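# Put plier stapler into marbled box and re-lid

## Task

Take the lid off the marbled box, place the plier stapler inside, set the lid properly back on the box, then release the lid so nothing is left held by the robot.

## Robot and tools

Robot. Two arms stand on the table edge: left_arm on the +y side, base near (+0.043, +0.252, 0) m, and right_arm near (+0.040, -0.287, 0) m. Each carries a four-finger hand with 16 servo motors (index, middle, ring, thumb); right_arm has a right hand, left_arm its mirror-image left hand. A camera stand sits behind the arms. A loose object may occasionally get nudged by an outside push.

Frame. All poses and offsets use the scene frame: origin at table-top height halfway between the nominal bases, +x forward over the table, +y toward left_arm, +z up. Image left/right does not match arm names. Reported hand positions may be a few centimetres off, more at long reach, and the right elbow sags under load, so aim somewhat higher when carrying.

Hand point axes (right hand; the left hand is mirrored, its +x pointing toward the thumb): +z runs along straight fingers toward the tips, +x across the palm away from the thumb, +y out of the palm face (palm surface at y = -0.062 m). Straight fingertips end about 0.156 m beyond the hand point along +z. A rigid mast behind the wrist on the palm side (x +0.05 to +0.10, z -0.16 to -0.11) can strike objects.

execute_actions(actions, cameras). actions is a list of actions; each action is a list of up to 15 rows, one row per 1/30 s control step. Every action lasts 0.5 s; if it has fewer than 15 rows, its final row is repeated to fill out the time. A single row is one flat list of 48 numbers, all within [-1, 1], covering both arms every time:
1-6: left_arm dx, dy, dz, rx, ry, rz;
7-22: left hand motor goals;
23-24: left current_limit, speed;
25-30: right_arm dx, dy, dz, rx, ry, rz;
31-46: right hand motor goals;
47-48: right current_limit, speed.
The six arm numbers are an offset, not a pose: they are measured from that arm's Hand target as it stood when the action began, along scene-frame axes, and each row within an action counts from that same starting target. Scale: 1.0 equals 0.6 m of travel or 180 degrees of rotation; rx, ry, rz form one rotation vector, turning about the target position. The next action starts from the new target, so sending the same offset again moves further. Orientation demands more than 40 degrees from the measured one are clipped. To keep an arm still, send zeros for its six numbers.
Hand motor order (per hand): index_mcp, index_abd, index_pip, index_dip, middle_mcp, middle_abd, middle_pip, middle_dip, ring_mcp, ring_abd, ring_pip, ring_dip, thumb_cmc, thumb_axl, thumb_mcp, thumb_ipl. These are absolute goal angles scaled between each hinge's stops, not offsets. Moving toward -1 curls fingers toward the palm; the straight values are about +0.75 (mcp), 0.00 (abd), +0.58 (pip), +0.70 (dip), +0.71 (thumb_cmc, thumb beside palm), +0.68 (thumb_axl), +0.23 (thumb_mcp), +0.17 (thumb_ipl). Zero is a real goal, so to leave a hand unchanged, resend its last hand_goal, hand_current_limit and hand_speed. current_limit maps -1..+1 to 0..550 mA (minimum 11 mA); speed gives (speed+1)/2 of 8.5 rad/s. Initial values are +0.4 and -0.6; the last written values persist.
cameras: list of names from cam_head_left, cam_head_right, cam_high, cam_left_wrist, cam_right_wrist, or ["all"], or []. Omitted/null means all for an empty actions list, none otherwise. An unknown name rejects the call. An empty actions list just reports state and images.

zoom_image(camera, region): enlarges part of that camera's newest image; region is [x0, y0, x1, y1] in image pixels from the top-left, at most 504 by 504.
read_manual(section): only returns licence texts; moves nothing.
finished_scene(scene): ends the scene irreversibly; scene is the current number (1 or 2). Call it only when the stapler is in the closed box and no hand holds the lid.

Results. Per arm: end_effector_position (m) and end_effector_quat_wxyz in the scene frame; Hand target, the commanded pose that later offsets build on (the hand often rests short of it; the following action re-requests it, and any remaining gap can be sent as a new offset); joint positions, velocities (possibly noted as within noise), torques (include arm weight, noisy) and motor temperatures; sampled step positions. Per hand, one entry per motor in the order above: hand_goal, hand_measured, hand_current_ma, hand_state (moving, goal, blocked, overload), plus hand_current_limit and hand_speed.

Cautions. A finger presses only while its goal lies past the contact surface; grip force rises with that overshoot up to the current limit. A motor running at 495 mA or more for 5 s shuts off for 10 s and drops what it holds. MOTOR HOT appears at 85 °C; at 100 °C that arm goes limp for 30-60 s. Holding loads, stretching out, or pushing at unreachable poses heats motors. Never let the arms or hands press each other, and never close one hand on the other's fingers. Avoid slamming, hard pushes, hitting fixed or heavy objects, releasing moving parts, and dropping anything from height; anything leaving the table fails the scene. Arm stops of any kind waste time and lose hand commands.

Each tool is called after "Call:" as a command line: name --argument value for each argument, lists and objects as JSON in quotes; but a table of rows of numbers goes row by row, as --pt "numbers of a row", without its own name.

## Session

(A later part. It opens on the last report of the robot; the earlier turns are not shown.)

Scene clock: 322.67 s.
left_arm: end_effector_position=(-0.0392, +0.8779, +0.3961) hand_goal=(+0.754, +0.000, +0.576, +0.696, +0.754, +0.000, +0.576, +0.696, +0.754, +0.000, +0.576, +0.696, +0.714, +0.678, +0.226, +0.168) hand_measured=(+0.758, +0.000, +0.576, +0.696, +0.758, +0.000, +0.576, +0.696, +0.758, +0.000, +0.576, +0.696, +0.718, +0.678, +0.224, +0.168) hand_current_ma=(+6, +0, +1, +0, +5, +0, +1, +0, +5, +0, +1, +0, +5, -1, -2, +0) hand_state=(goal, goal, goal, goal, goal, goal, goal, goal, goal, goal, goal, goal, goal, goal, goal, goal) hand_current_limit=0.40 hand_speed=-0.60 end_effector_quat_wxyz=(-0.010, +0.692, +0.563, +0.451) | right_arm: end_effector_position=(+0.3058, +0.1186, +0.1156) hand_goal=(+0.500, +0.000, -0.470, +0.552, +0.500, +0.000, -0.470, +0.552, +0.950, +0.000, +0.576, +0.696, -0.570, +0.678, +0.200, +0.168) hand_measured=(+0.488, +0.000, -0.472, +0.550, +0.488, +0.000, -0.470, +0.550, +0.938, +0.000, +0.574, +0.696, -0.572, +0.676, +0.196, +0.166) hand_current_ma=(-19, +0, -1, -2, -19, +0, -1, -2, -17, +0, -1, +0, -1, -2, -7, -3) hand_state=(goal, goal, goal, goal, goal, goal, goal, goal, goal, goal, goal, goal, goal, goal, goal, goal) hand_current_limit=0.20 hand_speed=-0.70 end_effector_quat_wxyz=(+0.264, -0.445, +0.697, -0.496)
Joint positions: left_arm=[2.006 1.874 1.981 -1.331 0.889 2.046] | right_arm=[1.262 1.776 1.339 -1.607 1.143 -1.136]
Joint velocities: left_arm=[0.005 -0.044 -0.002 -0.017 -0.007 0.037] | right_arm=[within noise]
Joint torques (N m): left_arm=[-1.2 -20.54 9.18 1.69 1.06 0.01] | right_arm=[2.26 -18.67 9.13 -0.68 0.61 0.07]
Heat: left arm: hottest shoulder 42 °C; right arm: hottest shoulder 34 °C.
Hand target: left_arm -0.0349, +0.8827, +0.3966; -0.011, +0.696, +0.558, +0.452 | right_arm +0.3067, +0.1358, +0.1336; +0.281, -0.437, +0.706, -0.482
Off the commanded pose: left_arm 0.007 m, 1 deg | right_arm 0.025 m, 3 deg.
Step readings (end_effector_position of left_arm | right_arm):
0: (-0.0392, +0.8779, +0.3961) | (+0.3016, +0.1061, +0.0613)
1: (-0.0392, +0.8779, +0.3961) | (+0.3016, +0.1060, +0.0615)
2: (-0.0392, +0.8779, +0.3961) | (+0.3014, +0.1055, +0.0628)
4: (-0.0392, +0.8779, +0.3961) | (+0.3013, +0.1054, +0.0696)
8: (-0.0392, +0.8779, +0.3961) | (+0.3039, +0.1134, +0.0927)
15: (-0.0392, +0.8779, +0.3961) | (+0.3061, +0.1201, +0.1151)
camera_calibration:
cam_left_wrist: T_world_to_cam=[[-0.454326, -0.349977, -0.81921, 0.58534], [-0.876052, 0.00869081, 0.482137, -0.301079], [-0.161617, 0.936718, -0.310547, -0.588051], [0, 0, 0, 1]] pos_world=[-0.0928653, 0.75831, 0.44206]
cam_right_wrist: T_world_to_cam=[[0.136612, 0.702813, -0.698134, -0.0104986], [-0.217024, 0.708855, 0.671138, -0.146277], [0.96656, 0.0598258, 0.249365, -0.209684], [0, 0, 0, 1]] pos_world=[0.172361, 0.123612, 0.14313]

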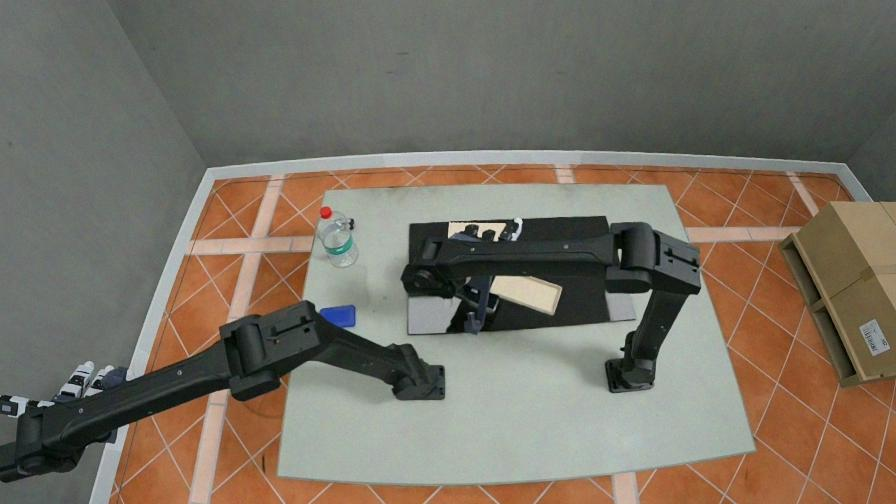

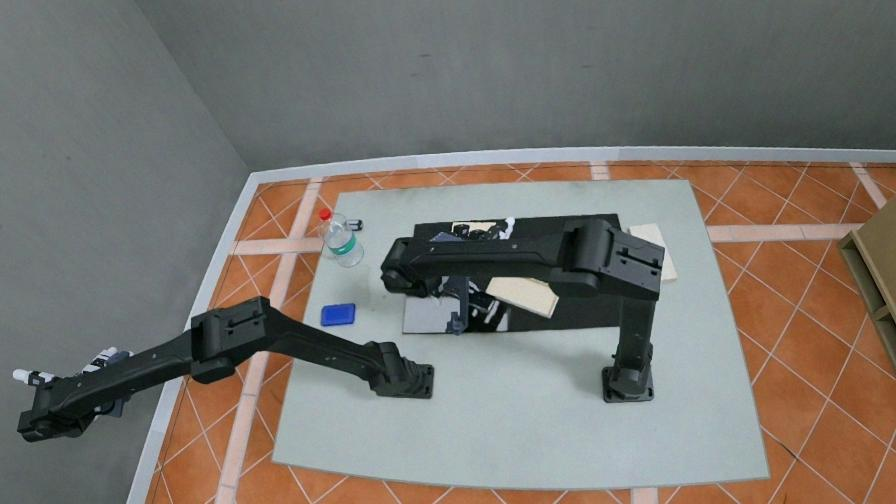

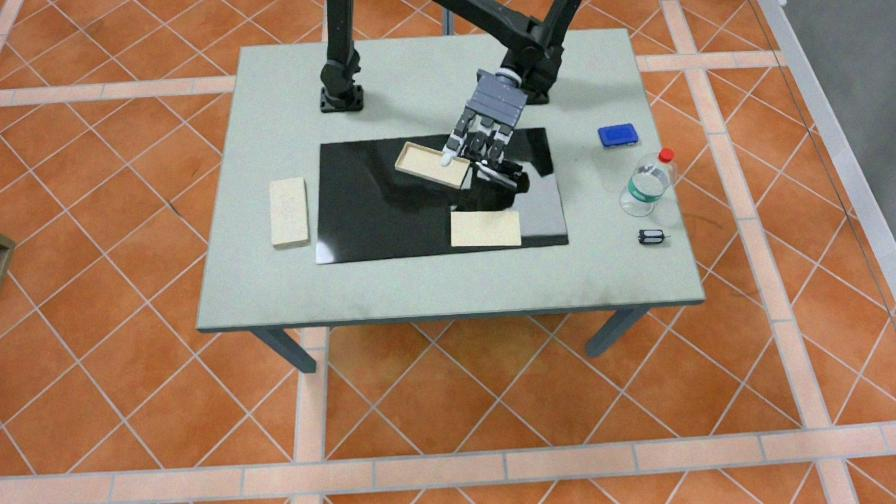

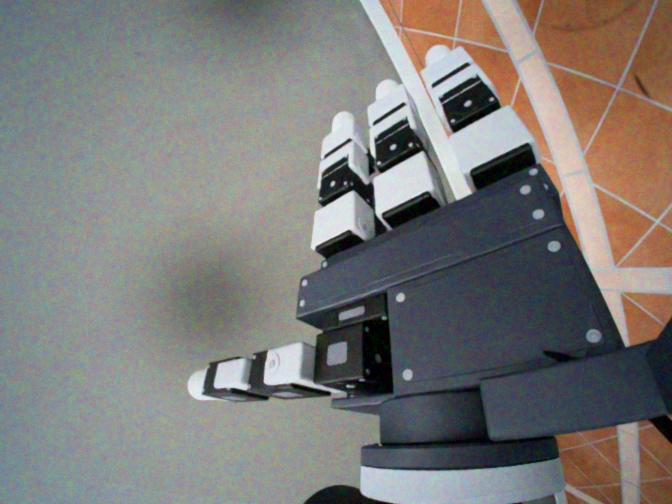

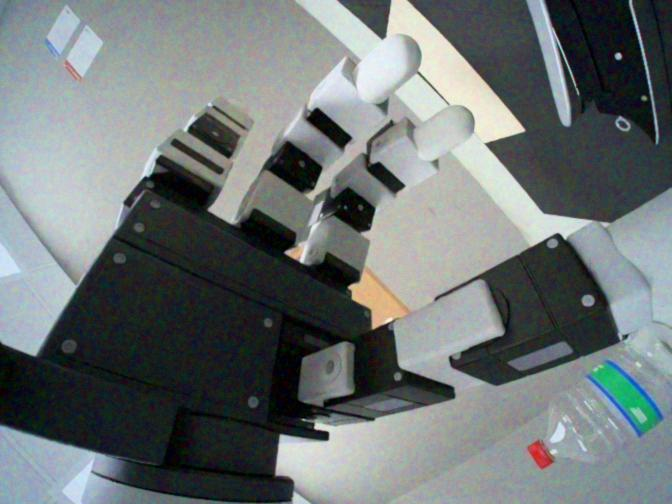

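Call:
execute_actions --actions '[[[0,0,0,0,0,0,0.754,0,0.576,0.696,0.754,0,0.576,0.696,0.754,0,0.576,0.696,0.714,0.678,0.226,0.168,0.4,-0.6,0.038,-0.044,-0.02,0,0,0,0.55,0,-0.47,0.552,0.5,0,-0.47,0.552,0.95,0,0.576,0.696,-0.57,0.678,0.2,0.168,0.2,-0.7]],[[0,0,0,0,0,0,0.754,0,0.576,0.696,0.754,0,0.576,0.696,0.754,0,0.576,0.696,0.714,0.678,0.226,0.168,0.4,-0.6,0,0,-0.03,0,0,0,0.55,0,-0.47,0.552,0.5,0,-0.47,0.552,0.95,0,0.576,0.696,-0.57,0.678,0.2,0.168,0.2,-0.7]]]' --cameras '["cam_right_wrist","cam_high"]'

Call:
zoom_image --camera "cam_right_wrist" --region '[400, 0, 672, 200]'

Scene clock: 333.83 s.
left_arm: end_effector_position=(-0.0392, +0.8779, +0.3961) hand_goal=(+0.754, +0.000, +0.576, +0.696, +0.754, +0.000, +0.576, +0.696, +0.754, +0.000, +0.576, +0.696, +0.714, +0.678, +0.226, +0.168) hand_measured=(+0.758, +0.000, +0.576, +0.696, +0.758, +0.000, +0.576, +0.696, +0.758, +0.000, +0.576, +0.696, +0.718, +0.678, +0.224, +0.168) hand_current_ma=(+6, +0, +1, +0, +5, +0, +1, +0, +5, +0, +1, +0, +5, -1, -2, +0) hand_state=(goal, goal, goal, goal, goal, goal, goal, goal, goal, goal, goal, goal, goal, goal, goal, goal) hand_current_limit=0.40 hand_speed=-0.60 end_effector_quat_wxyz=(-0.010, +0.692, +0.563, +0.451) | right_arm: end_effector_position=(+0.3253, +0.1122, +0.0991) hand_goal=(+0.550, +0.000, -0.470, +0.552, +0.500, +0.000, -0.470, +0.552, +0.950, +0.000, +0.576, +0.696, -0.570, +0.678, +0.200, +0.168) hand_measured=(+0.536, +0.000, -0.472, +0.550, +0.488, +0.000, -0.470, +0.550, +0.938, +0.000, +0.574, +0.696, -0.572, +0.676, +0.196, +0.166) hand_current_ma=(-21, +0, -1, -2, -19, +0, -1, -2, -17, +0, -1, +0, -1, -2, -6, -3) hand_state=(goal, goal, goal, goal, goal, goal, goal, goal, goal, goal, goal, goal, goal, goal, goal, goal) hand_current_limit=0.20 hand_speed=-0.70 end_effector_quat_wxyz=(+0.279, -0.440, +0.703, -0.484)
Joint positions: left_arm=[2.006 1.874 1.981 -1.331 0.889 2.046] | right_arm=[1.218 1.751 1.269 -1.414 1.162 -1.256]
Joint torques (N m): left_arm=[-1.2 -20.6 9.17 1.7 1.06 0.01] | right_arm=[0.56 -18.78 5.72 0.4 0.84 -0.07]
Heat: left arm: hottest shoulder 42 °C; right arm: hottest elbow 35 °C.
Hand target: left_arm -0.0349, +0.8827, +0.3966; -0.011, +0.696, +0.558, +0.452 | right_arm +0.3295, +0.1096, +0.1037; +0.281, -0.436, +0.706, -0.482
Off the commanded pose: left_arm 0.007 m, 1 deg | right_arm 0.007 m, 1 deg.
Step readings (end_effector_position of left_arm | right_arm):
0: (-0.0392, +0.8779, +0.3961) | (+0.3058, +0.1187, +0.1156)
1: (-0.0392, +0.8779, +0.3961) | (+0.3058, +0.1187, +0.1156)
2: (-0.0392, +0.8779, +0.3961) | (+0.3062, +0.1194, +0.1155)
4: (-0.0392, +0.8779, +0.3961) | (+0.3103, +0.1231, +0.1148)
8: (-0.0392, +0.8779, +0.3961) | (+0.3182, +0.1195, +0.1107)
15: (-0.0392, +0.8779, +0.3961) | (+0.3258, +0.1118, +0.1084)
16: (-0.0392, +0.8779, +0.3961) | (+0.3257, +0.1121, +0.1085)
17: (-0.0392, +0.8779, +0.3961) | (+0.3258, +0.1124, +0.1080)
19: (-0.0392, +0.8779, +0.3961) | (+0.3259, +0.1130, +0.1057)
23: (-0.0392, +0.8779, +0.3961) | (+0.3253, +0.1115, +0.1006)
30: (-0.0392, +0.8779, +0.3961) | (+0.3253, +0.1120, +0.0992)
camera_calibration:
cam_right_wrist: T_world_to_cam=[[0.138313, 0.729705, -0.669626, -0.0265128], [-0.230238, 0.681292, 0.694861, -0.121404], [0.963255, 0.0580648, 0.262237, -0.224158], [0, 0, 0, 1]] pos_world=[0.191637, 0.115074, 0.125388]
Images, in order (width x height): cam_high 896x504, cam_right_wrist 672x504.

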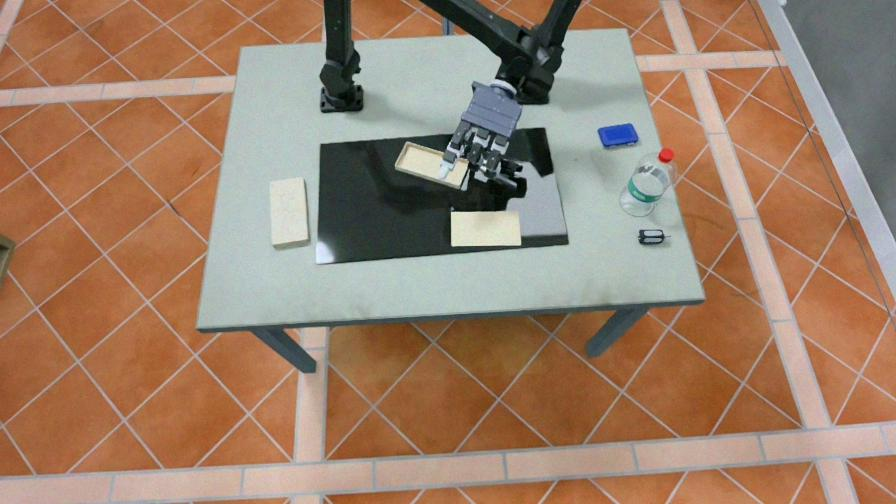

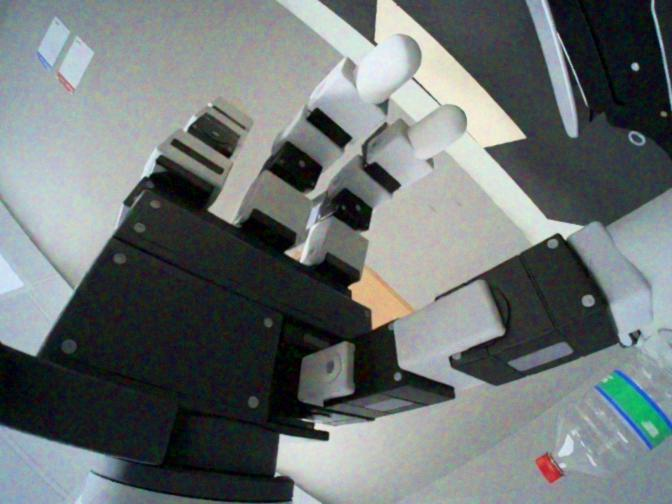

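Scaled by 1.853 from the camera's 672x504 image, which has a finer 960x720 frame.

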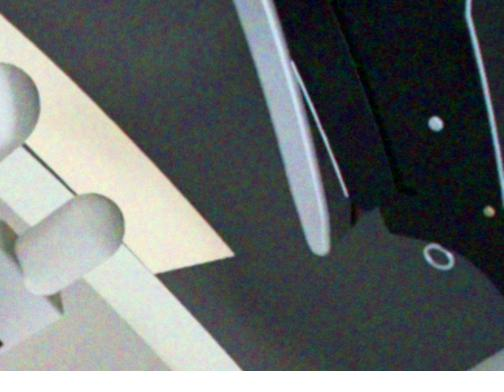

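Call:
execute_actions --actions '[[[0,0,0,0,0,0,0.754,0,0.576,0.696,0.754,0,0.576,0.696,0.754,0,0.576,0.696,0.714,0.678,0.226,0.168,0.4,-0.6,0.005,-0.025,-0.05,0,0,0,0.55,0,-0.47,0.552,0.5,0,-0.47,0.552,0.95,0,0.576,0.696,-0.57,0.678,0.2,0.168,0.2,-0.7]],[[0,0,0,0,0,0,0.754,0,0.576,0.696,0.754,0,0.576,0.696,0.754,0,0.576,0.696,0.714,0.678,0.226,0.168,0.4,-0.6,0,0,-0.045,0,0,0,0.55,0,-0.47,0.552,0.5,0,-0.47,0.552,0.95,0,0.576,0.696,-0.57,0.678,0.2,0.168,0.2,-0.7]]]' --cameras '["cam_right_wrist","cam_high"]'

Call:
zoom_image --camera "cam_right_wrist" --region '[400, 0, 672, 200]'

Scene clock: 336.33 s.
left_arm: end_effector_position=(-0.0392, +0.8779, +0.3961) hand_goal=(+0.754, +0.000, +0.576, +0.696, +0.754, +0.000, +0.576, +0.696, +0.754, +0.000, +0.576, +0.696, +0.714, +0.678, +0.226, +0.168) hand_measured=(+0.758, +0.000, +0.576, +0.696, +0.758, +0.000, +0.576, +0.696, +0.758, +0.000, +0.576, +0.696, +0.718, +0.678, +0.224, +0.168) hand_current_ma=(+6, +0, +1, +0, +5, +0, +1, +0, +5, +0, +1, +0, +5, -1, -2, +0) hand_state=(goal, goal, goal, goal, goal, goal, goal, goal, goal, goal, goal, goal, goal, goal, goal, goal) hand_current_limit=0.40 hand_speed=-0.60 end_effector_quat_wxyz=(-0.010, +0.692, +0.563, +0.451) | right_arm: end_effector_position=(+0.3274, +0.0987, +0.0520) hand_goal=(+0.550, +0.000, -0.470, +0.552, +0.500, +0.000, -0.470, +0.552, +0.950, +0.000, +0.576, +0.696, -0.570, +0.678, +0.200, +0.168) hand_measured=(+0.538, +0.000, -0.472, +0.550, +0.488, +0.000, -0.470, +0.550, +0.938, +0.000, +0.574, +0.696, -0.572, +0.676, +0.196, +0.166) hand_current_ma=(-19, +0, -1, -2, -18, +0, -1, -2, -17, +0, -1, +0, -1, -2, -6, -3) hand_state=(goal, goal, goal, goal, goal, goal, goal, goal, goal, goal, goal, goal, goal, goal, goal, goal) hand_current_limit=0.20 hand_speed=-0.70 end_effector_quat_wxyz=(+0.287, -0.437, +0.706, -0.478)
Joint positions: left_arm=[2.006 1.874 1.981 -1.331 0.889 2.046] | right_arm=[1.203 1.769 1.154 -1.219 1.167 -1.3]
Joint torques (N m): left_arm=[-1.2 -20.6 9.2 1.7 1.06 0.01] | right_arm=[0.32 -16.26 5.37 0.53 0.87 -0.05]
Heat: left arm: hottest shoulder 42 °C; right arm: hottest elbow 35 °C.
Hand target: left_arm -0.0349, +0.8827, +0.3966; -0.011, +0.696, +0.558, +0.452 | right_arm +0.3326, +0.0945, +0.0467; +0.281, -0.436, +0.706, -0.482
Off the commanded pose: left_arm 0.007 m, 1 deg | right_arm 0.009 m, 1 deg.
Step readings (end_effector_position of left_arm | right_arm):
0: (-0.0392, +0.8779, +0.3961) | (+0.3253, +0.1120, +0.0990)
1: (-0.0392, +0.8779, +0.3961) | (+0.3253, +0.1120, +0.0987)
2: (-0.0392, +0.8779, +0.3961) | (+0.3257, +0.1119, +0.0973)
4: (-0.0392, +0.8779, +0.3961) | (+0.3256, +0.1097, +0.0902)
8: (-0.0392, +0.8779, +0.3961) | (+0.3239, +0.0986, +0.0750)
15: (-0.0392, +0.8779, +0.3961) | (+0.3272, +0.0977, +0.0708)
16: (-0.0392, +0.8779, +0.3961) | (+0.3272, +0.0979, +0.0706)
17: (-0.0392, +0.8779, +0.3961) | (+0.3275, +0.0986, +0.0699)
19: (-0.0392, +0.8779, +0.3961) | (+0.3278, +0.0996, +0.0670)
23: (-0.0392, +0.8779, +0.3961) | (+0.3274, +0.0985, +0.0590)
30: (-0.0392, +0.8779, +0.3961) | (+0.3273, +0.0984, +0.0521)
camera_calibration:
cam_right_wrist: T_world_to_cam=[[0.140603, 0.743865, -0.653373, -0.0515452], [-0.237459, 0.666003, 0.707144, -0.0757803], [0.961168, 0.0557224, 0.27028, -0.212419], [0, 0, 0, 1]] pos_world=[0.193423, 0.100649, 0.077322]
Images, in order (width x height): cam_high 896x504, cam_right_wrist 672x504.

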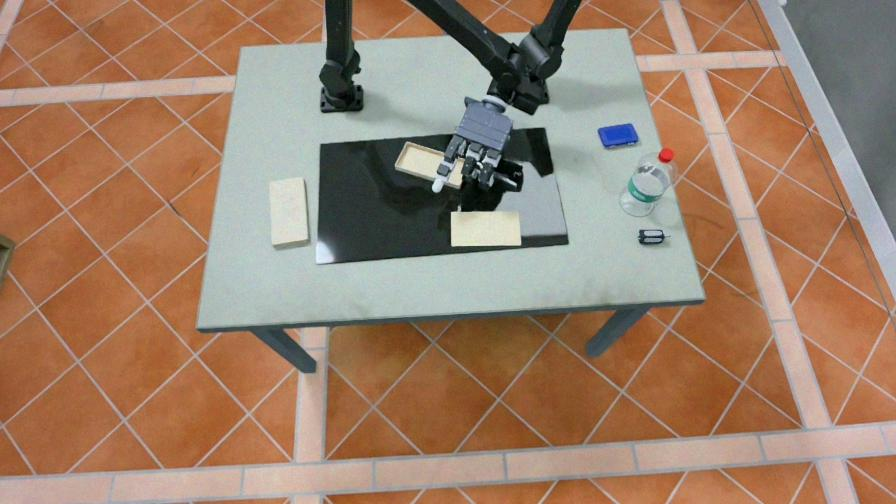

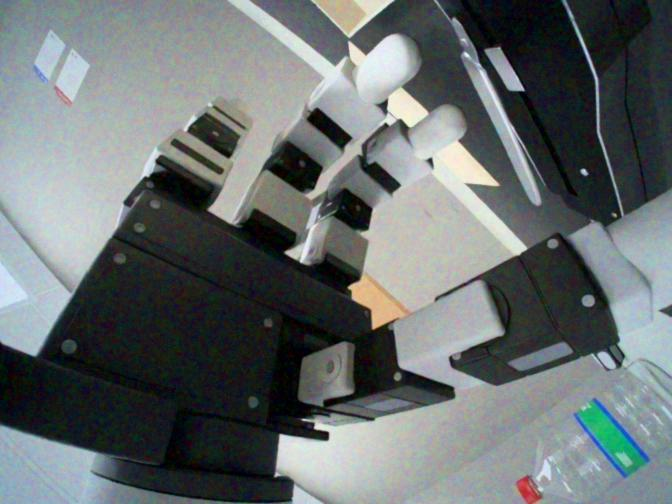

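Scaled by 1.853 from the camera's 672x504 image, which has a finer 960x720 frame.

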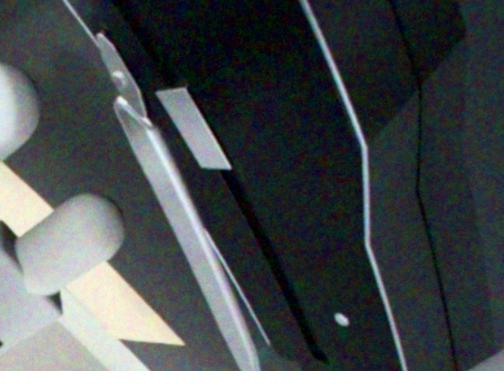

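Call:
execute_actions --actions '[[[0,0,0,0,0,0,0.754,0,0.576,0.696,0.754,0,0.576,0.696,0.754,0,0.576,0.696,0.714,0.678,0.226,0.168,0.4,-0.6,0,0,-0.016,0,0,0,0.55,0,-0.47,0.552,0.5,0,-0.47,0.552,0.95,0,0.576,0.696,-0.57,0.678,0.2,0.168,0.2,-0.7]],[[0,0,0,0,0,0,0.754,0,0.576,0.696,0.754,0,0.576,0.696,0.754,0,0.576,0.696,0.714,0.678,0.226,0.168,0.4,-0.6,0,0.01,0.03,0,0,0,0.55,0,-0.47,0.552,0.5,0,-0.47,0.552,0.95,0,0.576,0.696,-0.57,0.678,0.2,0.168,0.2,-0.7]]]' --cameras '["cam_right_wrist"]'

Scene clock: 339.83 s.
left_arm: end_effector_position=(-0.0392, +0.8779, +0.3961) hand_goal=(+0.754, +0.000, +0.576, +0.696, +0.754, +0.000, +0.576, +0.696, +0.754, +0.000, +0.576, +0.696, +0.714, +0.678, +0.226, +0.168) hand_measured=(+0.758, +0.000, +0.576, +0.696, +0.758, +0.000, +0.576, +0.696, +0.758, +0.000, +0.576, +0.696, +0.718, +0.678, +0.224, +0.168) hand_current_ma=(+6, +0, +1, +0, +5, +0, +1, +0, +5, +0, +1, +0, +5, -1, -2, +0) hand_state=(goal, goal, goal, goal, goal, goal, goal, goal, goal, goal, goal, goal, goal, goal, goal, goal) hand_current_limit=0.40 hand_speed=-0.60 end_effector_quat_wxyz=(-0.010, +0.692, +0.563, +0.451) | right_arm: end_effector_position=(+0.3246, +0.0915, +0.0439) hand_goal=(+0.550, +0.000, -0.470, +0.552, +0.500, +0.000, -0.470, +0.552, +0.950, +0.000, +0.576, +0.696, -0.570, +0.678, +0.200, +0.168) hand_measured=(+0.538, +0.000, -0.472, +0.550, +0.488, +0.000, -0.470, +0.550, +0.938, +0.000, +0.574, +0.696, -0.572, +0.676, +0.196, +0.166) hand_current_ma=(-19, +0, -1, -2, -18, +0, -1, -2, -17, +0, -1, +0, -1, -2, -6, -3) hand_state=(goal, goal, goal, goal, goal, goal, goal, goal, goal, goal, goal, goal, goal, goal, goal, goal) hand_current_limit=0.20 hand_speed=-0.70 end_effector_quat_wxyz=(+0.275, -0.445, +0.700, -0.486)
Joint positions: left_arm=[2.006 1.874 1.981 -1.331 0.889 2.046] | right_arm=[1.203 1.782 1.146 -1.233 1.167 -1.301]
Joint torques (N m): left_arm=[-1.2 -20.6 9.2 1.7 1.06 0.01] | right_arm=[0.67 -17.55 7.65 -0.31 0.81 0.03]
Heat: left arm: hottest shoulder 42 °C; right arm: hottest shoulder 34 °C.
Hand target: left_arm -0.0349, +0.8827, +0.3966; -0.011, +0.696, +0.558, +0.452 | right_arm +0.3326, +0.1004, +0.0551; +0.281, -0.436, +0.706, -0.482
Off the commanded pose: left_arm 0.007 m, 1 deg | right_arm 0.016 m, 1 deg.
Step readings (end_effector_position of left_arm | right_arm):
0: (-0.0392, +0.8779, +0.3961) | (+0.3273, +0.0987, +0.0520)
1: (-0.0392, +0.8779, +0.3961) | (+0.3274, +0.0988, +0.0520)
2: (-0.0392, +0.8779, +0.3961) | (+0.3275, +0.0992, +0.0520)
4: (-0.0392, +0.8779, +0.3961) | (+0.3278, +0.1000, +0.0511)
8: (-0.0392, +0.8779, +0.3961) | (+0.3277, +0.0997, +0.0472)
15: (-0.0392, +0.8779, +0.3961) | (+0.3274, +0.0990, +0.0433)
16: (-0.0392, +0.8779, +0.3961) | (+0.3274, +0.0990, +0.0433)
17: (-0.0392, +0.8779, +0.3961) | (+0.3274, +0.0990, +0.0433)
19: (-0.0392, +0.8779, +0.3961) | (+0.3269, +0.0975, +0.0434)
23: (-0.0392, +0.8779, +0.3961) | (+0.3255, +0.0938, +0.0437)
30: (-0.0392, +0.8779, +0.3961) | (+0.3247, +0.0917, +0.0439)
camera_calibration:
cam_right_wrist: T_world_to_cam=[[0.131631, 0.721447, -0.679844, -0.0449255], [-0.228664, 0.689414, 0.687329, -0.0701273], [0.964565, 0.0649819, 0.255717, -0.208452], [0, 0, 0, 1]] pos_world=[0.190943, 0.0943037, 0.0709628]
Images, in order (width x height): cam_right_wrist 672x504.

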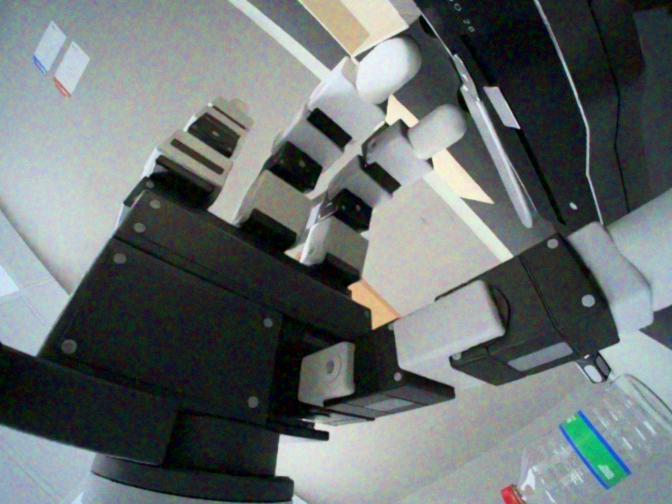

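Call:
execute_actions --actions '[[[0,0,0,0,0,0,0.754,0,0.576,0.696,0.754,0,0.576,0.696,0.754,0,0.576,0.696,0.714,0.678,0.226,0.168,0.4,-0.6,0,0.01,0.016,0,0,0,0.55,0,-0.47,0.552,0.5,0,-0.47,0.552,0.95,0,0.576,0.696,-0.57,0.678,0.2,0.168,0.2,-0.7]]]' --cameras '[]'

Scene clock: 341.23 s.
left_arm: end_effector_position=(-0.0392, +0.8779, +0.3961) hand_goal=(+0.754, +0.000, +0.576, +0.696, +0.754, +0.000, +0.576, +0.696, +0.754, +0.000, +0.576, +0.696, +0.714, +0.678, +0.226, +0.168) hand_measured=(+0.758, +0.000, +0.576, +0.696, +0.758, +0.000, +0.576, +0.696, +0.758, +0.000, +0.576, +0.696, +0.718, +0.678, +0.224, +0.168) hand_current_ma=(+6, +0, +1, +0, +5, +0, +1, +0, +5, +0, +1, +0, +5, -1, -2, +0) hand_state=(goal, goal, goal, goal, goal, goal, goal, goal, goal, goal, goal, goal, goal, goal, goal, goal) hand_current_limit=0.40 hand_speed=-0.60 end_effector_quat_wxyz=(-0.010, +0.692, +0.563, +0.451) | right_arm: end_effector_position=(+0.3240, +0.0899, +0.0490) hand_goal=(+0.550, +0.000, -0.470, +0.552, +0.500, +0.000, -0.470, +0.552, +0.950, +0.000, +0.576, +0.696, -0.570, +0.678, +0.200, +0.168) hand_measured=(+0.538, +0.000, -0.472, +0.550, +0.488, +0.000, -0.470, +0.550, +0.938, +0.000, +0.574, +0.696, -0.572, +0.676, +0.196, +0.166) hand_current_ma=(-19, +0, -1, -2, -18, +0, -1, -2, -17, +0, -1, +0, -1, -2, -6, -3) hand_state=(goal, goal, goal, goal, goal, goal, goal, goal, goal, goal, goal, goal, goal, goal, goal, goal) hand_current_limit=0.20 hand_speed=-0.70 end_effector_quat_wxyz=(+0.267, -0.450, +0.696, -0.492)
Joint positions: left_arm=[2.006 1.874 1.981 -1.331 0.889 2.046] | right_arm=[1.203 1.782 1.161 -1.272 1.167 -1.299]
Joint torques (N m): left_arm=[-1.14 -20.54 9.18 1.72 1.07 0.01] | right_arm=[1.14 -17.79 8.65 -0.21 0.75 0.1]
Heat: left arm: hottest shoulder 42 °C; right arm: hottest elbow 34 °C.
Hand target: left_arm -0.0349, +0.8827, +0.3966; -0.011, +0.696, +0.558, +0.452 | right_arm +0.3326, +0.1065, +0.0648; +0.281, -0.436, +0.706, -0.482
Off the commanded pose: left_arm 0.007 m, 1 deg | right_arm 0.024 m, 3 deg.
Step readings (end_effector_position of left_arm | right_arm):
0: (-0.0392, +0.8779, +0.3961) | (+0.3246, +0.0915, +0.0439)
1: (-0.0392, +0.8779, +0.3961) | (+0.3245, +0.0914, +0.0439)
2: (-0.0392, +0.8779, +0.3961) | (+0.3243, +0.0909, +0.0439)
4: (-0.0392, +0.8779, +0.3961) | (+0.3237, +0.0893, +0.0445)
8: (-0.0392, +0.8779, +0.3961) | (+0.3236, +0.0888, +0.0467)
15: (-0.0392, +0.8779, +0.3961) | (+0.3241, +0.0902, +0.0490)
No camera images: "cameras" was empty.

Call:
execute_actions --actions '[[[0,0,0,0,0,0,0.754,0,0.576,0.696,0.754,0,0.576,0.696,0.754,0,0.576,0.696,0.714,0.678,0.226,0.168,0.4,-0.6,0.013,0.009,0.0025,-0.0035,-0.0421,0,0.48,0,-0.27,0.552,0.48,0,-0.27,0.552,0.95,0,0.576,0.696,-0.57,0.678,0.2,0.168,0.2,-0.7]]]' --cameras '["cam_right_wrist"]'

Call:
zoom_image --camera "cam_right_wrist" --region '[340, 0, 672, 250]'

Scene clock: 349.53 s.
left_arm: end_effector_position=(-0.0392, +0.8779, +0.3961) hand_goal=(+0.754, +0.000, +0.576, +0.696, +0.754, +0.000, +0.576, +0.696, +0.754, +0.000, +0.576, +0.696, +0.714, +0.678, +0.226, +0.168) hand_measured=(+0.758, +0.000, +0.576, +0.696, +0.758, +0.000, +0.576, +0.696, +0.758, +0.000, +0.576, +0.696, +0.718, +0.678, +0.224, +0.168) hand_current_ma=(+6, +0, +1, +0, +5, +0, +1, +0, +5, +0, +1, +0, +5, -1, -2, +0) hand_state=(goal, goal, goal, goal, goal, goal, goal, goal, goal, goal, goal, goal, goal, goal, goal, goal) hand_current_limit=0.40 hand_speed=-0.60 end_effector_quat_wxyz=(-0.010, +0.692, +0.563, +0.451) | right_arm: end_effector_position=(+0.3394, +0.0917, +0.0582) hand_goal=(+0.480, +0.000, -0.270, +0.552, +0.480, +0.000, -0.270, +0.552, +0.950, +0.000, +0.576, +0.696, -0.570, +0.678, +0.200, +0.168) hand_measured=(+0.476, +0.000, -0.274, +0.550, +0.476, +0.000, -0.272, +0.550, +0.938, +0.000, +0.574, +0.696, -0.572, +0.676, +0.196, +0.166) hand_current_ma=(-4, +0, -3, -2, -5, +0, -2, -2, -17, +0, -1, +0, -1, -2, -6, -3) hand_state=(goal, goal, goal, goal, goal, goal, goal, goal, goal, goal, goal, goal, goal, goal, goal, goal) hand_current_limit=0.20 hand_speed=-0.70 end_effector_quat_wxyz=(+0.311, -0.410, +0.682, -0.520)
Joint positions: left_arm=[2.006 1.874 1.981 -1.331 0.889 2.046] | right_arm=[1.21 1.821 1.183 -1.376 1.273 -1.111]
Joint torques (N m): left_arm=[-1.2 -20.6 9.18 1.72 1.06 0.01] | right_arm=[2.78 -16.56 8.38 -0.51 0.92 0.13]
Heat: left arm: hottest shoulder 42 °C; right arm: hottest elbow 35 °C.
Hand target: left_arm -0.0349, +0.8827, +0.3966; -0.011, +0.696, +0.558, +0.452 | right_arm +0.3404, +0.1119, +0.0663; +0.325, -0.405, +0.683, -0.514
Off the commanded pose: left_arm 0.007 m, 1 deg | right_arm 0.022 m, 2 deg.
Step readings (end_effector_position of left_arm | right_arm):
0: (-0.0392, +0.8779, +0.3961) | (+0.3240, +0.0899, +0.0491)
1: (-0.0392, +0.8779, +0.3961) | (+0.3244, +0.0899, +0.0494)
2: (-0.0392, +0.8779, +0.3961) | (+0.3268, +0.0898, +0.0514)
4: (-0.0392, +0.8779, +0.3961) | (+0.3331, +0.0894, +0.0573)
8: (-0.0392, +0.8779, +0.3961) | (+0.3375, +0.0900, +0.0619)
15: (-0.0392, +0.8779, +0.3961) | (+0.3383, +0.0897, +0.0570)
camera_calibration:
cam_right_wrist: T_world_to_cam=[[0.227994, 0.709829, -0.666454, -0.0696822], [-0.301586, 0.702303, 0.644839, -0.0505416], [0.925778, 0.0539738, 0.374195, -0.219162], [0, 0, 0, 1]] pos_world=[0.20354, 0.096787, 0.0681606]
Images, in order (width x height): cam_right_wrist 672x504.

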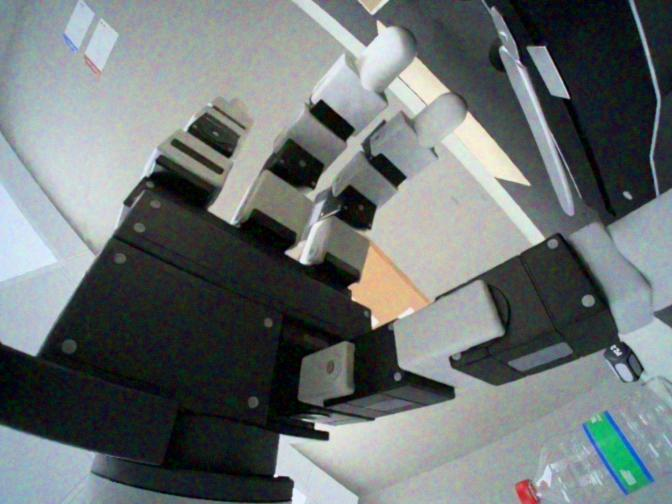

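Scaled by 1.518 from the camera's 672x504 image, which has a finer 960x720 frame.

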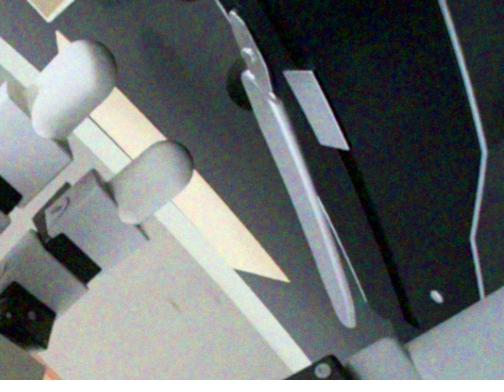

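Call:
execute_actions --actions '[[[0,0,0,0,0,0,0.754,0,0.576,0.696,0.754,0,0.576,0.696,0.754,0,0.576,0.696,0.714,0.678,0.226,0.168,0.4,-0.6,-0.013,0.006,-0.014,0,0,0,0.48,0,-0.27,0.552,0.44,0,-0.27,0.552,0.95,0,0.576,0.696,-0.57,0.678,0.2,0.168,0.2,-0.7]]]' --cameras '["cam_right_wrist"]'

Call:
zoom_image --camera "cam_right_wrist" --region '[340, 0, 672, 250]'

Scene clock: 351.80 s.
left_arm: end_effector_position=(-0.0392, +0.8779, +0.3961) hand_goal=(+0.754, +0.000, +0.576, +0.696, +0.754, +0.000, +0.576, +0.696, +0.754, +0.000, +0.576, +0.696, +0.714, +0.678, +0.226, +0.168) hand_measured=(+0.758, +0.000, +0.576, +0.696, +0.758, +0.000, +0.576, +0.696, +0.758, +0.000, +0.576, +0.696, +0.718, +0.678, +0.224, +0.168) hand_current_ma=(+6, +0, +1, +0, +5, +0, +1, +0, +5, +0, +1, +0, +5, -1, -2, +0) hand_state=(goal, goal, goal, goal, goal, goal, goal, goal, goal, goal, goal, goal, goal, goal, goal, goal) hand_current_limit=0.40 hand_speed=-0.60 end_effector_quat_wxyz=(-0.010, +0.692, +0.563, +0.451) | right_arm: end_effector_position=(+0.3318, +0.0968, +0.0512) hand_goal=(+0.480, +0.000, -0.270, +0.552, +0.440, +0.000, -0.270, +0.552, +0.950, +0.000, +0.576, +0.696, -0.570, +0.678, +0.200, +0.168) hand_measured=(+0.476, +0.000, -0.274, +0.550, +0.436, +0.000, -0.272, +0.550, +0.938, +0.000, +0.574, +0.696, -0.572, +0.676, +0.196, +0.166) hand_current_ma=(-5, +0, -3, -2, -4, +0, -2, -2, -17, +0, -1, +0, -1, -2, -5, -3) hand_state=(goal, goal, goal, goal, goal, goal, goal, goal, goal, goal, goal, goal, goal, goal, goal, goal) hand_current_limit=0.20 hand_speed=-0.70 end_effector_quat_wxyz=(+0.315, -0.409, +0.679, -0.522)
Joint positions: left_arm=[2.006 1.874 1.981 -1.331 0.889 2.046] | right_arm=[1.232 1.849 1.193 -1.42 1.272 -1.046]
Joint torques (N m): left_arm=[-1.2 -20.6 9.21 1.69 1.06 0.01] | right_arm=[2.49 -16.85 8.17 -0.62 0.64 0.14]
Heat: left arm: hottest shoulder 42 °C; right arm: hottest elbow 35 °C.
Hand target: left_arm -0.0349, +0.8827, +0.3966; -0.011, +0.696, +0.558, +0.452 | right_arm +0.3325, +0.1155, +0.0579; +0.325, -0.405, +0.683, -0.514
Off the commanded pose: left_arm 0.007 m, 1 deg | right_arm 0.020 m, 2 deg.
Step readings (end_effector_position of left_arm | right_arm):
0: (-0.0392, +0.8779, +0.3961) | (+0.3394, +0.0916, +0.0582)
1: (-0.0392, +0.8779, +0.3961) | (+0.3393, +0.0917, +0.0581)
2: (-0.0392, +0.8779, +0.3961) | (+0.3391, +0.0916, +0.0581)
4: (-0.0392, +0.8779, +0.3961) | (+0.3379, +0.0919, +0.0576)
8: (-0.0392, +0.8779, +0.3961) | (+0.3339, +0.0945, +0.0538)
15: (-0.0392, +0.8779, +0.3961) | (+0.3312, +0.0956, +0.0501)
camera_calibration:
cam_right_wrist: T_world_to_cam=[[0.229995, 0.70938, -0.666245, -0.0768778], [-0.309371, 0.70238, 0.641056, -0.0492163], [0.922709, 0.0586772, 0.381006, -0.209565], [0, 0, 0, 1]] pos_world=[0.195823, 0.101401, 0.0601764]
Images, in order (width x height): cam_right_wrist 672x504.

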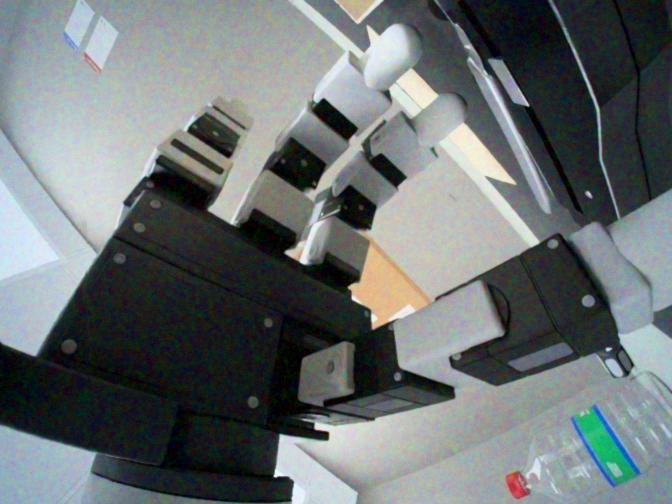

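Scaled by 1.518 from the camera's 672x504 image, which has a finer 960x720 frame.

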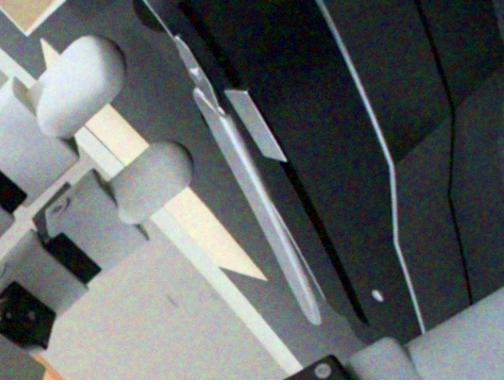

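Call:
execute_actions --actions '[[[0,0,0,0,0,0,0.754,0,0.576,0.696,0.754,0,0.576,0.696,0.754,0,0.576,0.696,0.714,0.678,0.226,0.168,0.4,-0.6,0,0,0,0,0,0,0.30,0,-0.27,0.552,0.27,0,-0.27,0.552,0.95,0,0.576,0.696,-0.57,0.678,0.08,0.168,0.0,-0.85]]]' --cameras '["cam_right_wrist"]'

Call:
zoom_image --camera "cam_right_wrist" --region '[340, 0, 672, 250]'

Scene clock: 353.20 s.
left_arm: end_effector_position=(-0.0392, +0.8779, +0.3961) hand_goal=(+0.754, +0.000, +0.576, +0.696, +0.754, +0.000, +0.576, +0.696, +0.754, +0.000, +0.576, +0.696, +0.714, +0.678, +0.226, +0.168) hand_measured=(+0.758, +0.000, +0.576, +0.696, +0.758, +0.000, +0.576, +0.696, +0.758, +0.000, +0.576, +0.696, +0.718, +0.678, +0.224, +0.168) hand_current_ma=(+6, +0, +1, +0, +5, +0, +1, +0, +5, +0, +1, +0, +5, -1, -2, +0) hand_state=(goal, goal, goal, goal, goal, goal, goal, goal, goal, goal, goal, goal, goal, goal, goal, goal) hand_current_limit=0.40 hand_speed=-0.60 end_effector_quat_wxyz=(-0.010, +0.692, +0.563, +0.451) | right_arm: end_effector_position=(+0.3318, +0.0970, +0.0513) hand_goal=(+0.300, +0.000, -0.270, +0.552, +0.270, +0.000, -0.270, +0.552, +0.950, +0.000, +0.576, +0.696, -0.570, +0.678, +0.080, +0.168) hand_measured=(+0.298, +0.000, -0.272, +0.550, +0.268, +0.000, -0.272, +0.550, +0.938, +0.000, +0.574, +0.696, -0.572, +0.676, +0.082, +0.166) hand_current_ma=(-2, +0, -2, -2, -2, +0, -2, -2, -17, +0, -1, +0, -1, -2, +2, -3) hand_state=(goal, goal, goal, goal, goal, goal, goal, goal, goal, goal, goal, goal, goal, goal, goal, goal) hand_current_limit=0.00 hand_speed=-0.85 end_effector_quat_wxyz=(+0.315, -0.409, +0.679, -0.522)
Joint positions: left_arm=[2.006 1.874 1.981 -1.331 0.889 2.046] | right_arm=[1.232 1.849 1.193 -1.42 1.272 -1.044]
Joint torques (N m): left_arm=[-1.2 -20.66 9.18 1.7 1.06 0.01] | right_arm=[2.49 -16.73 8.21 -0.65 0.63 0.12]
Heat: left arm: hottest shoulder 42 °C; right arm: hottest elbow 35 °C.
Hand target: left_arm -0.0349, +0.8827, +0.3966; -0.011, +0.696, +0.558, +0.452 | right_arm +0.3326, +0.1155, +0.0579; +0.325, -0.405, +0.683, -0.514
Off the commanded pose: left_arm 0.007 m, 1 deg | right_arm 0.020 m, 2 deg.
Step readings (end_effector_position of left_arm | right_arm):
0: (-0.0392, +0.8779, +0.3961) | (+0.3318, +0.0968, +0.0512)
1: (-0.0392, +0.8779, +0.3961) | (+0.3318, +0.0969, +0.0512)
2: (-0.0392, +0.8779, +0.3961) | (+0.3318, +0.0969, +0.0512)
4: (-0.0392, +0.8779, +0.3961) | (+0.3318, +0.0969, +0.0512)
8: (-0.0392, +0.8779, +0.3961) | (+0.3318, +0.0969, +0.0513)
15: (-0.0392, +0.8779, +0.3961) | (+0.3318, +0.0969, +0.0513)
camera_calibration:
cam_right_wrist: T_world_to_cam=[[0.230919, 0.71034, -0.664901, -0.0774632], [-0.309566, 0.701498, 0.641927, -0.0491859], [0.922413, 0.0575973, 0.381886, -0.209516], [0, 0, 0, 1]] pos_world=[0.195922, 0.101597, 0.0600796]
Images, in order (width x height): cam_right_wrist 672x504.

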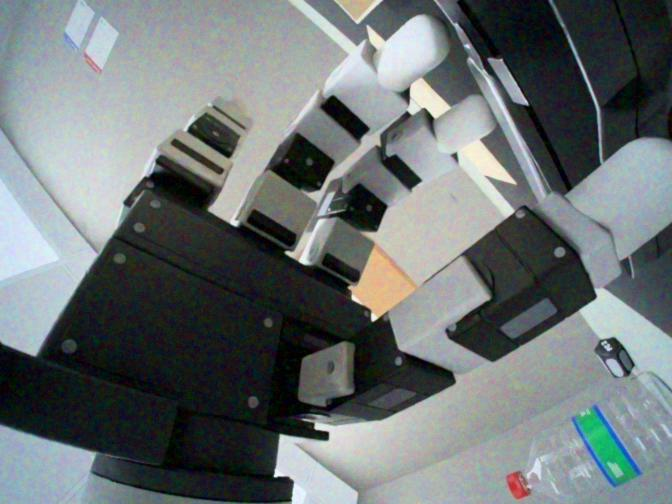

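Scaled by 1.518 from the camera's 672x504 image, which has a finer 960x720 frame.

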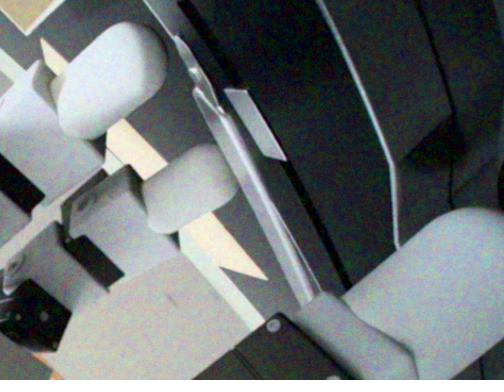

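Call:
execute_actions --actions '[[[0,0,0,0,0,0,0.754,0,0.576,0.696,0.754,0,0.576,0.696,0.754,0,0.576,0.696,0.714,0.678,0.226,0.168,0.4,-0.6,0,0,0,0,0,0,0.25,0,-0.27,0.552,0.20,0,-0.27,0.552,0.95,0,0.576,0.696,-0.57,0.678,0.02,0.168,-0.3,-0.85]]]' --cameras '["cam_right_wrist"]'

Call:
zoom_image --camera "cam_right_wrist" --region '[340, 0, 672, 250]'

Scene clock: 354.67 s.
left_arm: end_effector_position=(-0.0392, +0.8779, +0.3961) hand_goal=(+0.754, +0.000, +0.576, +0.696, +0.754, +0.000, +0.576, +0.696, +0.754, +0.000, +0.576, +0.696, +0.714, +0.678, +0.226, +0.168) hand_measured=(+0.758, +0.000, +0.576, +0.696, +0.758, +0.000, +0.576, +0.696, +0.758, +0.000, +0.576, +0.696, +0.718, +0.678, +0.224, +0.168) hand_current_ma=(+6, +0, +1, +0, +5, +0, +1, +0, +5, +0, +1, +0, +5, -1, -2, +0) hand_state=(goal, goal, goal, goal, goal, goal, goal, goal, goal, goal, goal, goal, goal, goal, goal, goal) hand_current_limit=0.40 hand_speed=-0.60 end_effector_quat_wxyz=(-0.010, +0.692, +0.563, +0.451) | right_arm: end_effector_position=(+0.3309, +0.0975, +0.0510) hand_goal=(+0.250, +0.000, -0.270, +0.552, +0.200, +0.000, -0.270, +0.552, +0.950, +0.000, +0.576, +0.696, -0.570, +0.678, +0.020, +0.168) hand_measured=(+0.248, +0.000, -0.272, +0.550, +0.198, +0.000, -0.272, +0.550, +0.938, +0.000, +0.574, +0.696, -0.572, +0.676, +0.042, +0.172) hand_current_ma=(-2, +0, -2, -2, -1, +0, -1, -2, -17, +0, -1, +0, -1, -2, +55, +6) hand_state=(goal, goal, goal, goal, goal, goal, goal, goal, goal, goal, goal, goal, goal, goal, blocked, goal) hand_current_limit=-0.30 hand_speed=-0.85 end_effector_quat_wxyz=(+0.315, -0.409, +0.680, -0.521)
Joint positions: left_arm=[2.006 1.874 1.981 -1.331 0.889 2.046] | right_arm=[1.233 1.849 1.193 -1.42 1.27 -1.044]
Joint torques (N m): left_arm=[-1.2 -20.6 9.18 1.7 1.06 0.01] | right_arm=[2.32 -16.79 8.21 -0.66 0.7 0.11]
Heat: left arm: hottest shoulder 42 °C; right arm: hottest elbow 35 °C.
Hand target: left_arm -0.0349, +0.8827, +0.3966; -0.011, +0.696, +0.558, +0.452 | right_arm +0.3326, +0.1154, +0.0578; +0.325, -0.405, +0.683, -0.514
Off the commanded pose: left_arm 0.007 m, 1 deg | right_arm 0.019 m, 2 deg.
Step readings (end_effector_position of left_arm | right_arm):
0: (-0.0392, +0.8779, +0.3961) | (+0.3318, +0.0970, +0.0513)
1: (-0.0392, +0.8779, +0.3961) | (+0.3318, +0.0970, +0.0513)
2: (-0.0392, +0.8779, +0.3961) | (+0.3318, +0.0970, +0.0513)
4: (-0.0392, +0.8779, +0.3961) | (+0.3317, +0.0969, +0.0512)
8: (-0.0392, +0.8779, +0.3961) | (+0.3309, +0.0975, +0.0510)
15: (-0.0392, +0.8779, +0.3961) | (+0.3309, +0.0975, +0.0510)
camera_calibration:
cam_right_wrist: T_world_to_cam=[[0.229124, 0.710989, -0.664828, -0.0772406], [-0.30926, 0.700781, 0.642856, -0.0498166], [0.922963, 0.0583107, 0.380446, -0.208711], [0, 0, 0, 1]] pos_world=[0.194924, 0.101998, 0.0600764]
Images, in order (width x height): cam_right_wrist 672x504.

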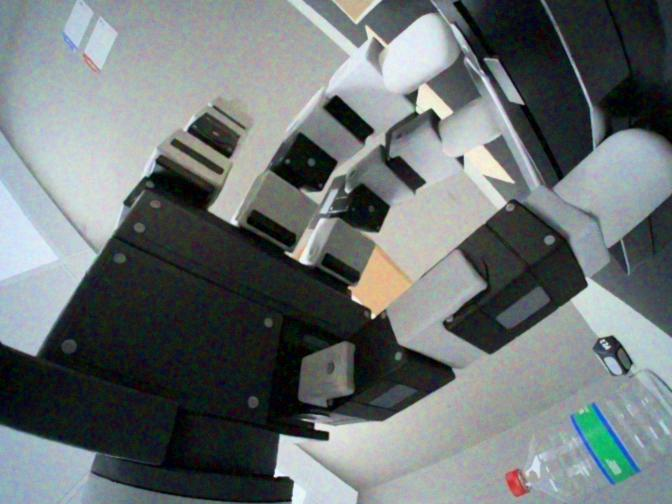

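Scaled by 1.518 from the camera's 672x504 image, which has a finer 960x720 frame.

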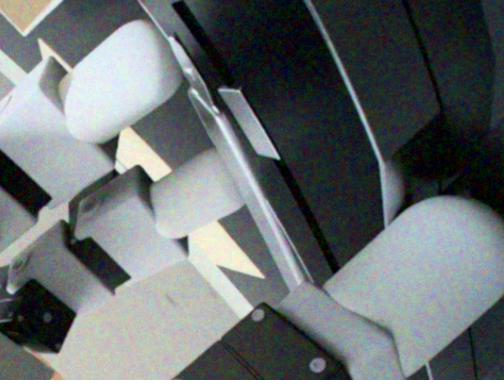

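Call:
execute_actions --actions '[[[0,0,0,0,0,0,0.754,0,0.576,0.696,0.754,0,0.576,0.696,0.754,0,0.576,0.696,0.714,0.678,0.226,0.168,0.4,-0.6,0,0,-0.004,0,0,0,0.20,0,-0.26,0.552,0.14,0,-0.25,0.552,0.95,0,0.576,0.696,-0.57,0.678,0.03,0.168,-0.3,-0.85]]]' --cameras '["cam_right_wrist"]'

Call:
zoom_image --camera "cam_right_wrist" --region '[340, 0, 672, 250]'

Scene clock: 357.43 s.
left_arm: end_effector_position=(-0.0392, +0.8779, +0.3961) hand_goal=(+0.754, +0.000, +0.576, +0.696, +0.754, +0.000, +0.576, +0.696, +0.754, +0.000, +0.576, +0.696, +0.714, +0.678, +0.226, +0.168) hand_measured=(+0.758, +0.000, +0.576, +0.696, +0.758, +0.000, +0.576, +0.696, +0.758, +0.000, +0.576, +0.696, +0.718, +0.678, +0.224, +0.168) hand_current_ma=(+6, +0, +1, +0, +5, +0, +1, +0, +5, +0, +1, +0, +5, -1, -2, +0) hand_state=(goal, goal, goal, goal, goal, goal, goal, goal, goal, goal, goal, goal, goal, goal, goal, goal) hand_current_limit=0.40 hand_speed=-0.60 end_effector_quat_wxyz=(-0.010, +0.692, +0.563, +0.451) | right_arm: end_effector_position=(+0.3309, +0.0974, +0.0509) hand_goal=(+0.200, +0.000, -0.260, +0.552, +0.140, +0.000, -0.250, +0.552, +0.950, +0.000, +0.576, +0.696, -0.570, +0.678, +0.030, +0.168) hand_measured=(+0.222, +0.000, -0.254, +0.552, +0.144, +0.000, -0.250, +0.550, +0.938, +0.000, +0.574, +0.696, -0.572, +0.676, +0.044, +0.176) hand_current_ma=(+44, +0, +7, +0, +3, +0, +0, -1, -17, +0, -1, +0, -1, -2, +30, +13) hand_state=(blocked, goal, goal, goal, goal, goal, goal, goal, goal, goal, goal, goal, goal, goal, goal, goal) hand_current_limit=-0.30 hand_speed=-0.85 end_effector_quat_wxyz=(+0.315, -0.409, +0.680, -0.521)
Joint positions: left_arm=[2.006 1.874 1.981 -1.331 0.889 2.046] | right_arm=[1.233 1.85 1.193 -1.42 1.27 -1.043]
Joint torques (N m): left_arm=[-1.2 -20.6 9.2 1.7 1.07 0.01] | right_arm=[2.37 -16.38 8.1 -0.5 0.69 0.12]
Heat: left arm: hottest shoulder 43 °C; right arm: hottest elbow 35 °C.
Hand target: left_arm -0.0349, +0.8827, +0.3966; -0.011, +0.696, +0.558, +0.452 | right_arm +0.3326, +0.1154, +0.0553; +0.324, -0.405, +0.683, -0.514
Off the commanded pose: left_arm 0.007 m, 1 deg | right_arm 0.019 m, 1 deg.
Step readings (end_effector_position of left_arm | right_arm):
0: (-0.0392, +0.8779, +0.3961) | (+0.3309, +0.0975, +0.0510)
1: (-0.0392, +0.8779, +0.3961) | (+0.3309, +0.0975, +0.0510)
2: (-0.0392, +0.8779, +0.3961) | (+0.3309, +0.0974, +0.0509)
4: (-0.0392, +0.8779, +0.3961) | (+0.3309, +0.0974, +0.0509)
8: (-0.0392, +0.8779, +0.3961) | (+0.3309, +0.0974, +0.0509)
15: (-0.0392, +0.8779, +0.3961) | (+0.3309, +0.0974, +0.0509)
camera_calibration:
cam_right_wrist: T_world_to_cam=[[0.229242, 0.710882, -0.664902, -0.0773812], [-0.309159, 0.700898, 0.642777, -0.0497147], [0.922967, 0.0582085, 0.380451, -0.208626], [0, 0, 0, 1]] pos_world=[0.194924, 0.101998, 0.0598764]
Images, in order (width x height): cam_right_wrist 672x504.

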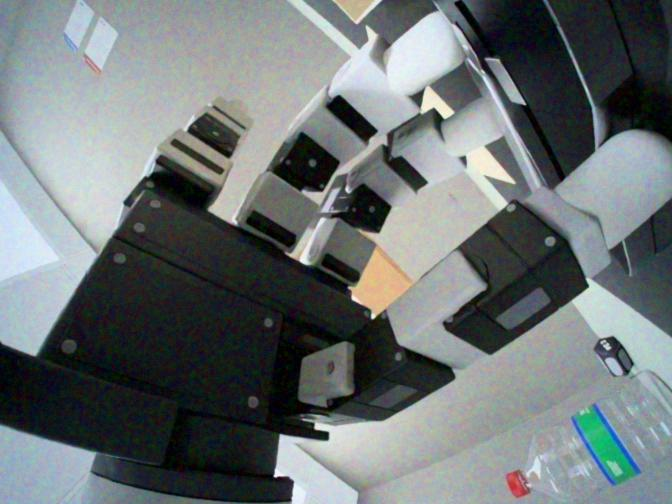

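Scaled by 1.518 from the camera's 672x504 image, which has a finer 960x720 frame.

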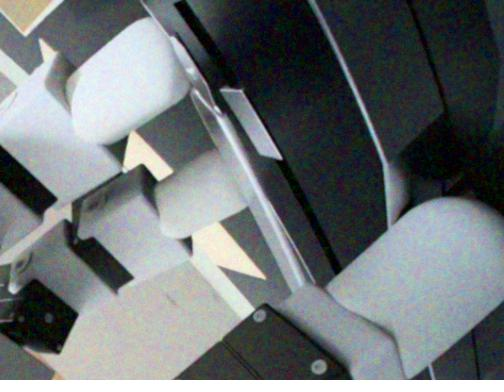

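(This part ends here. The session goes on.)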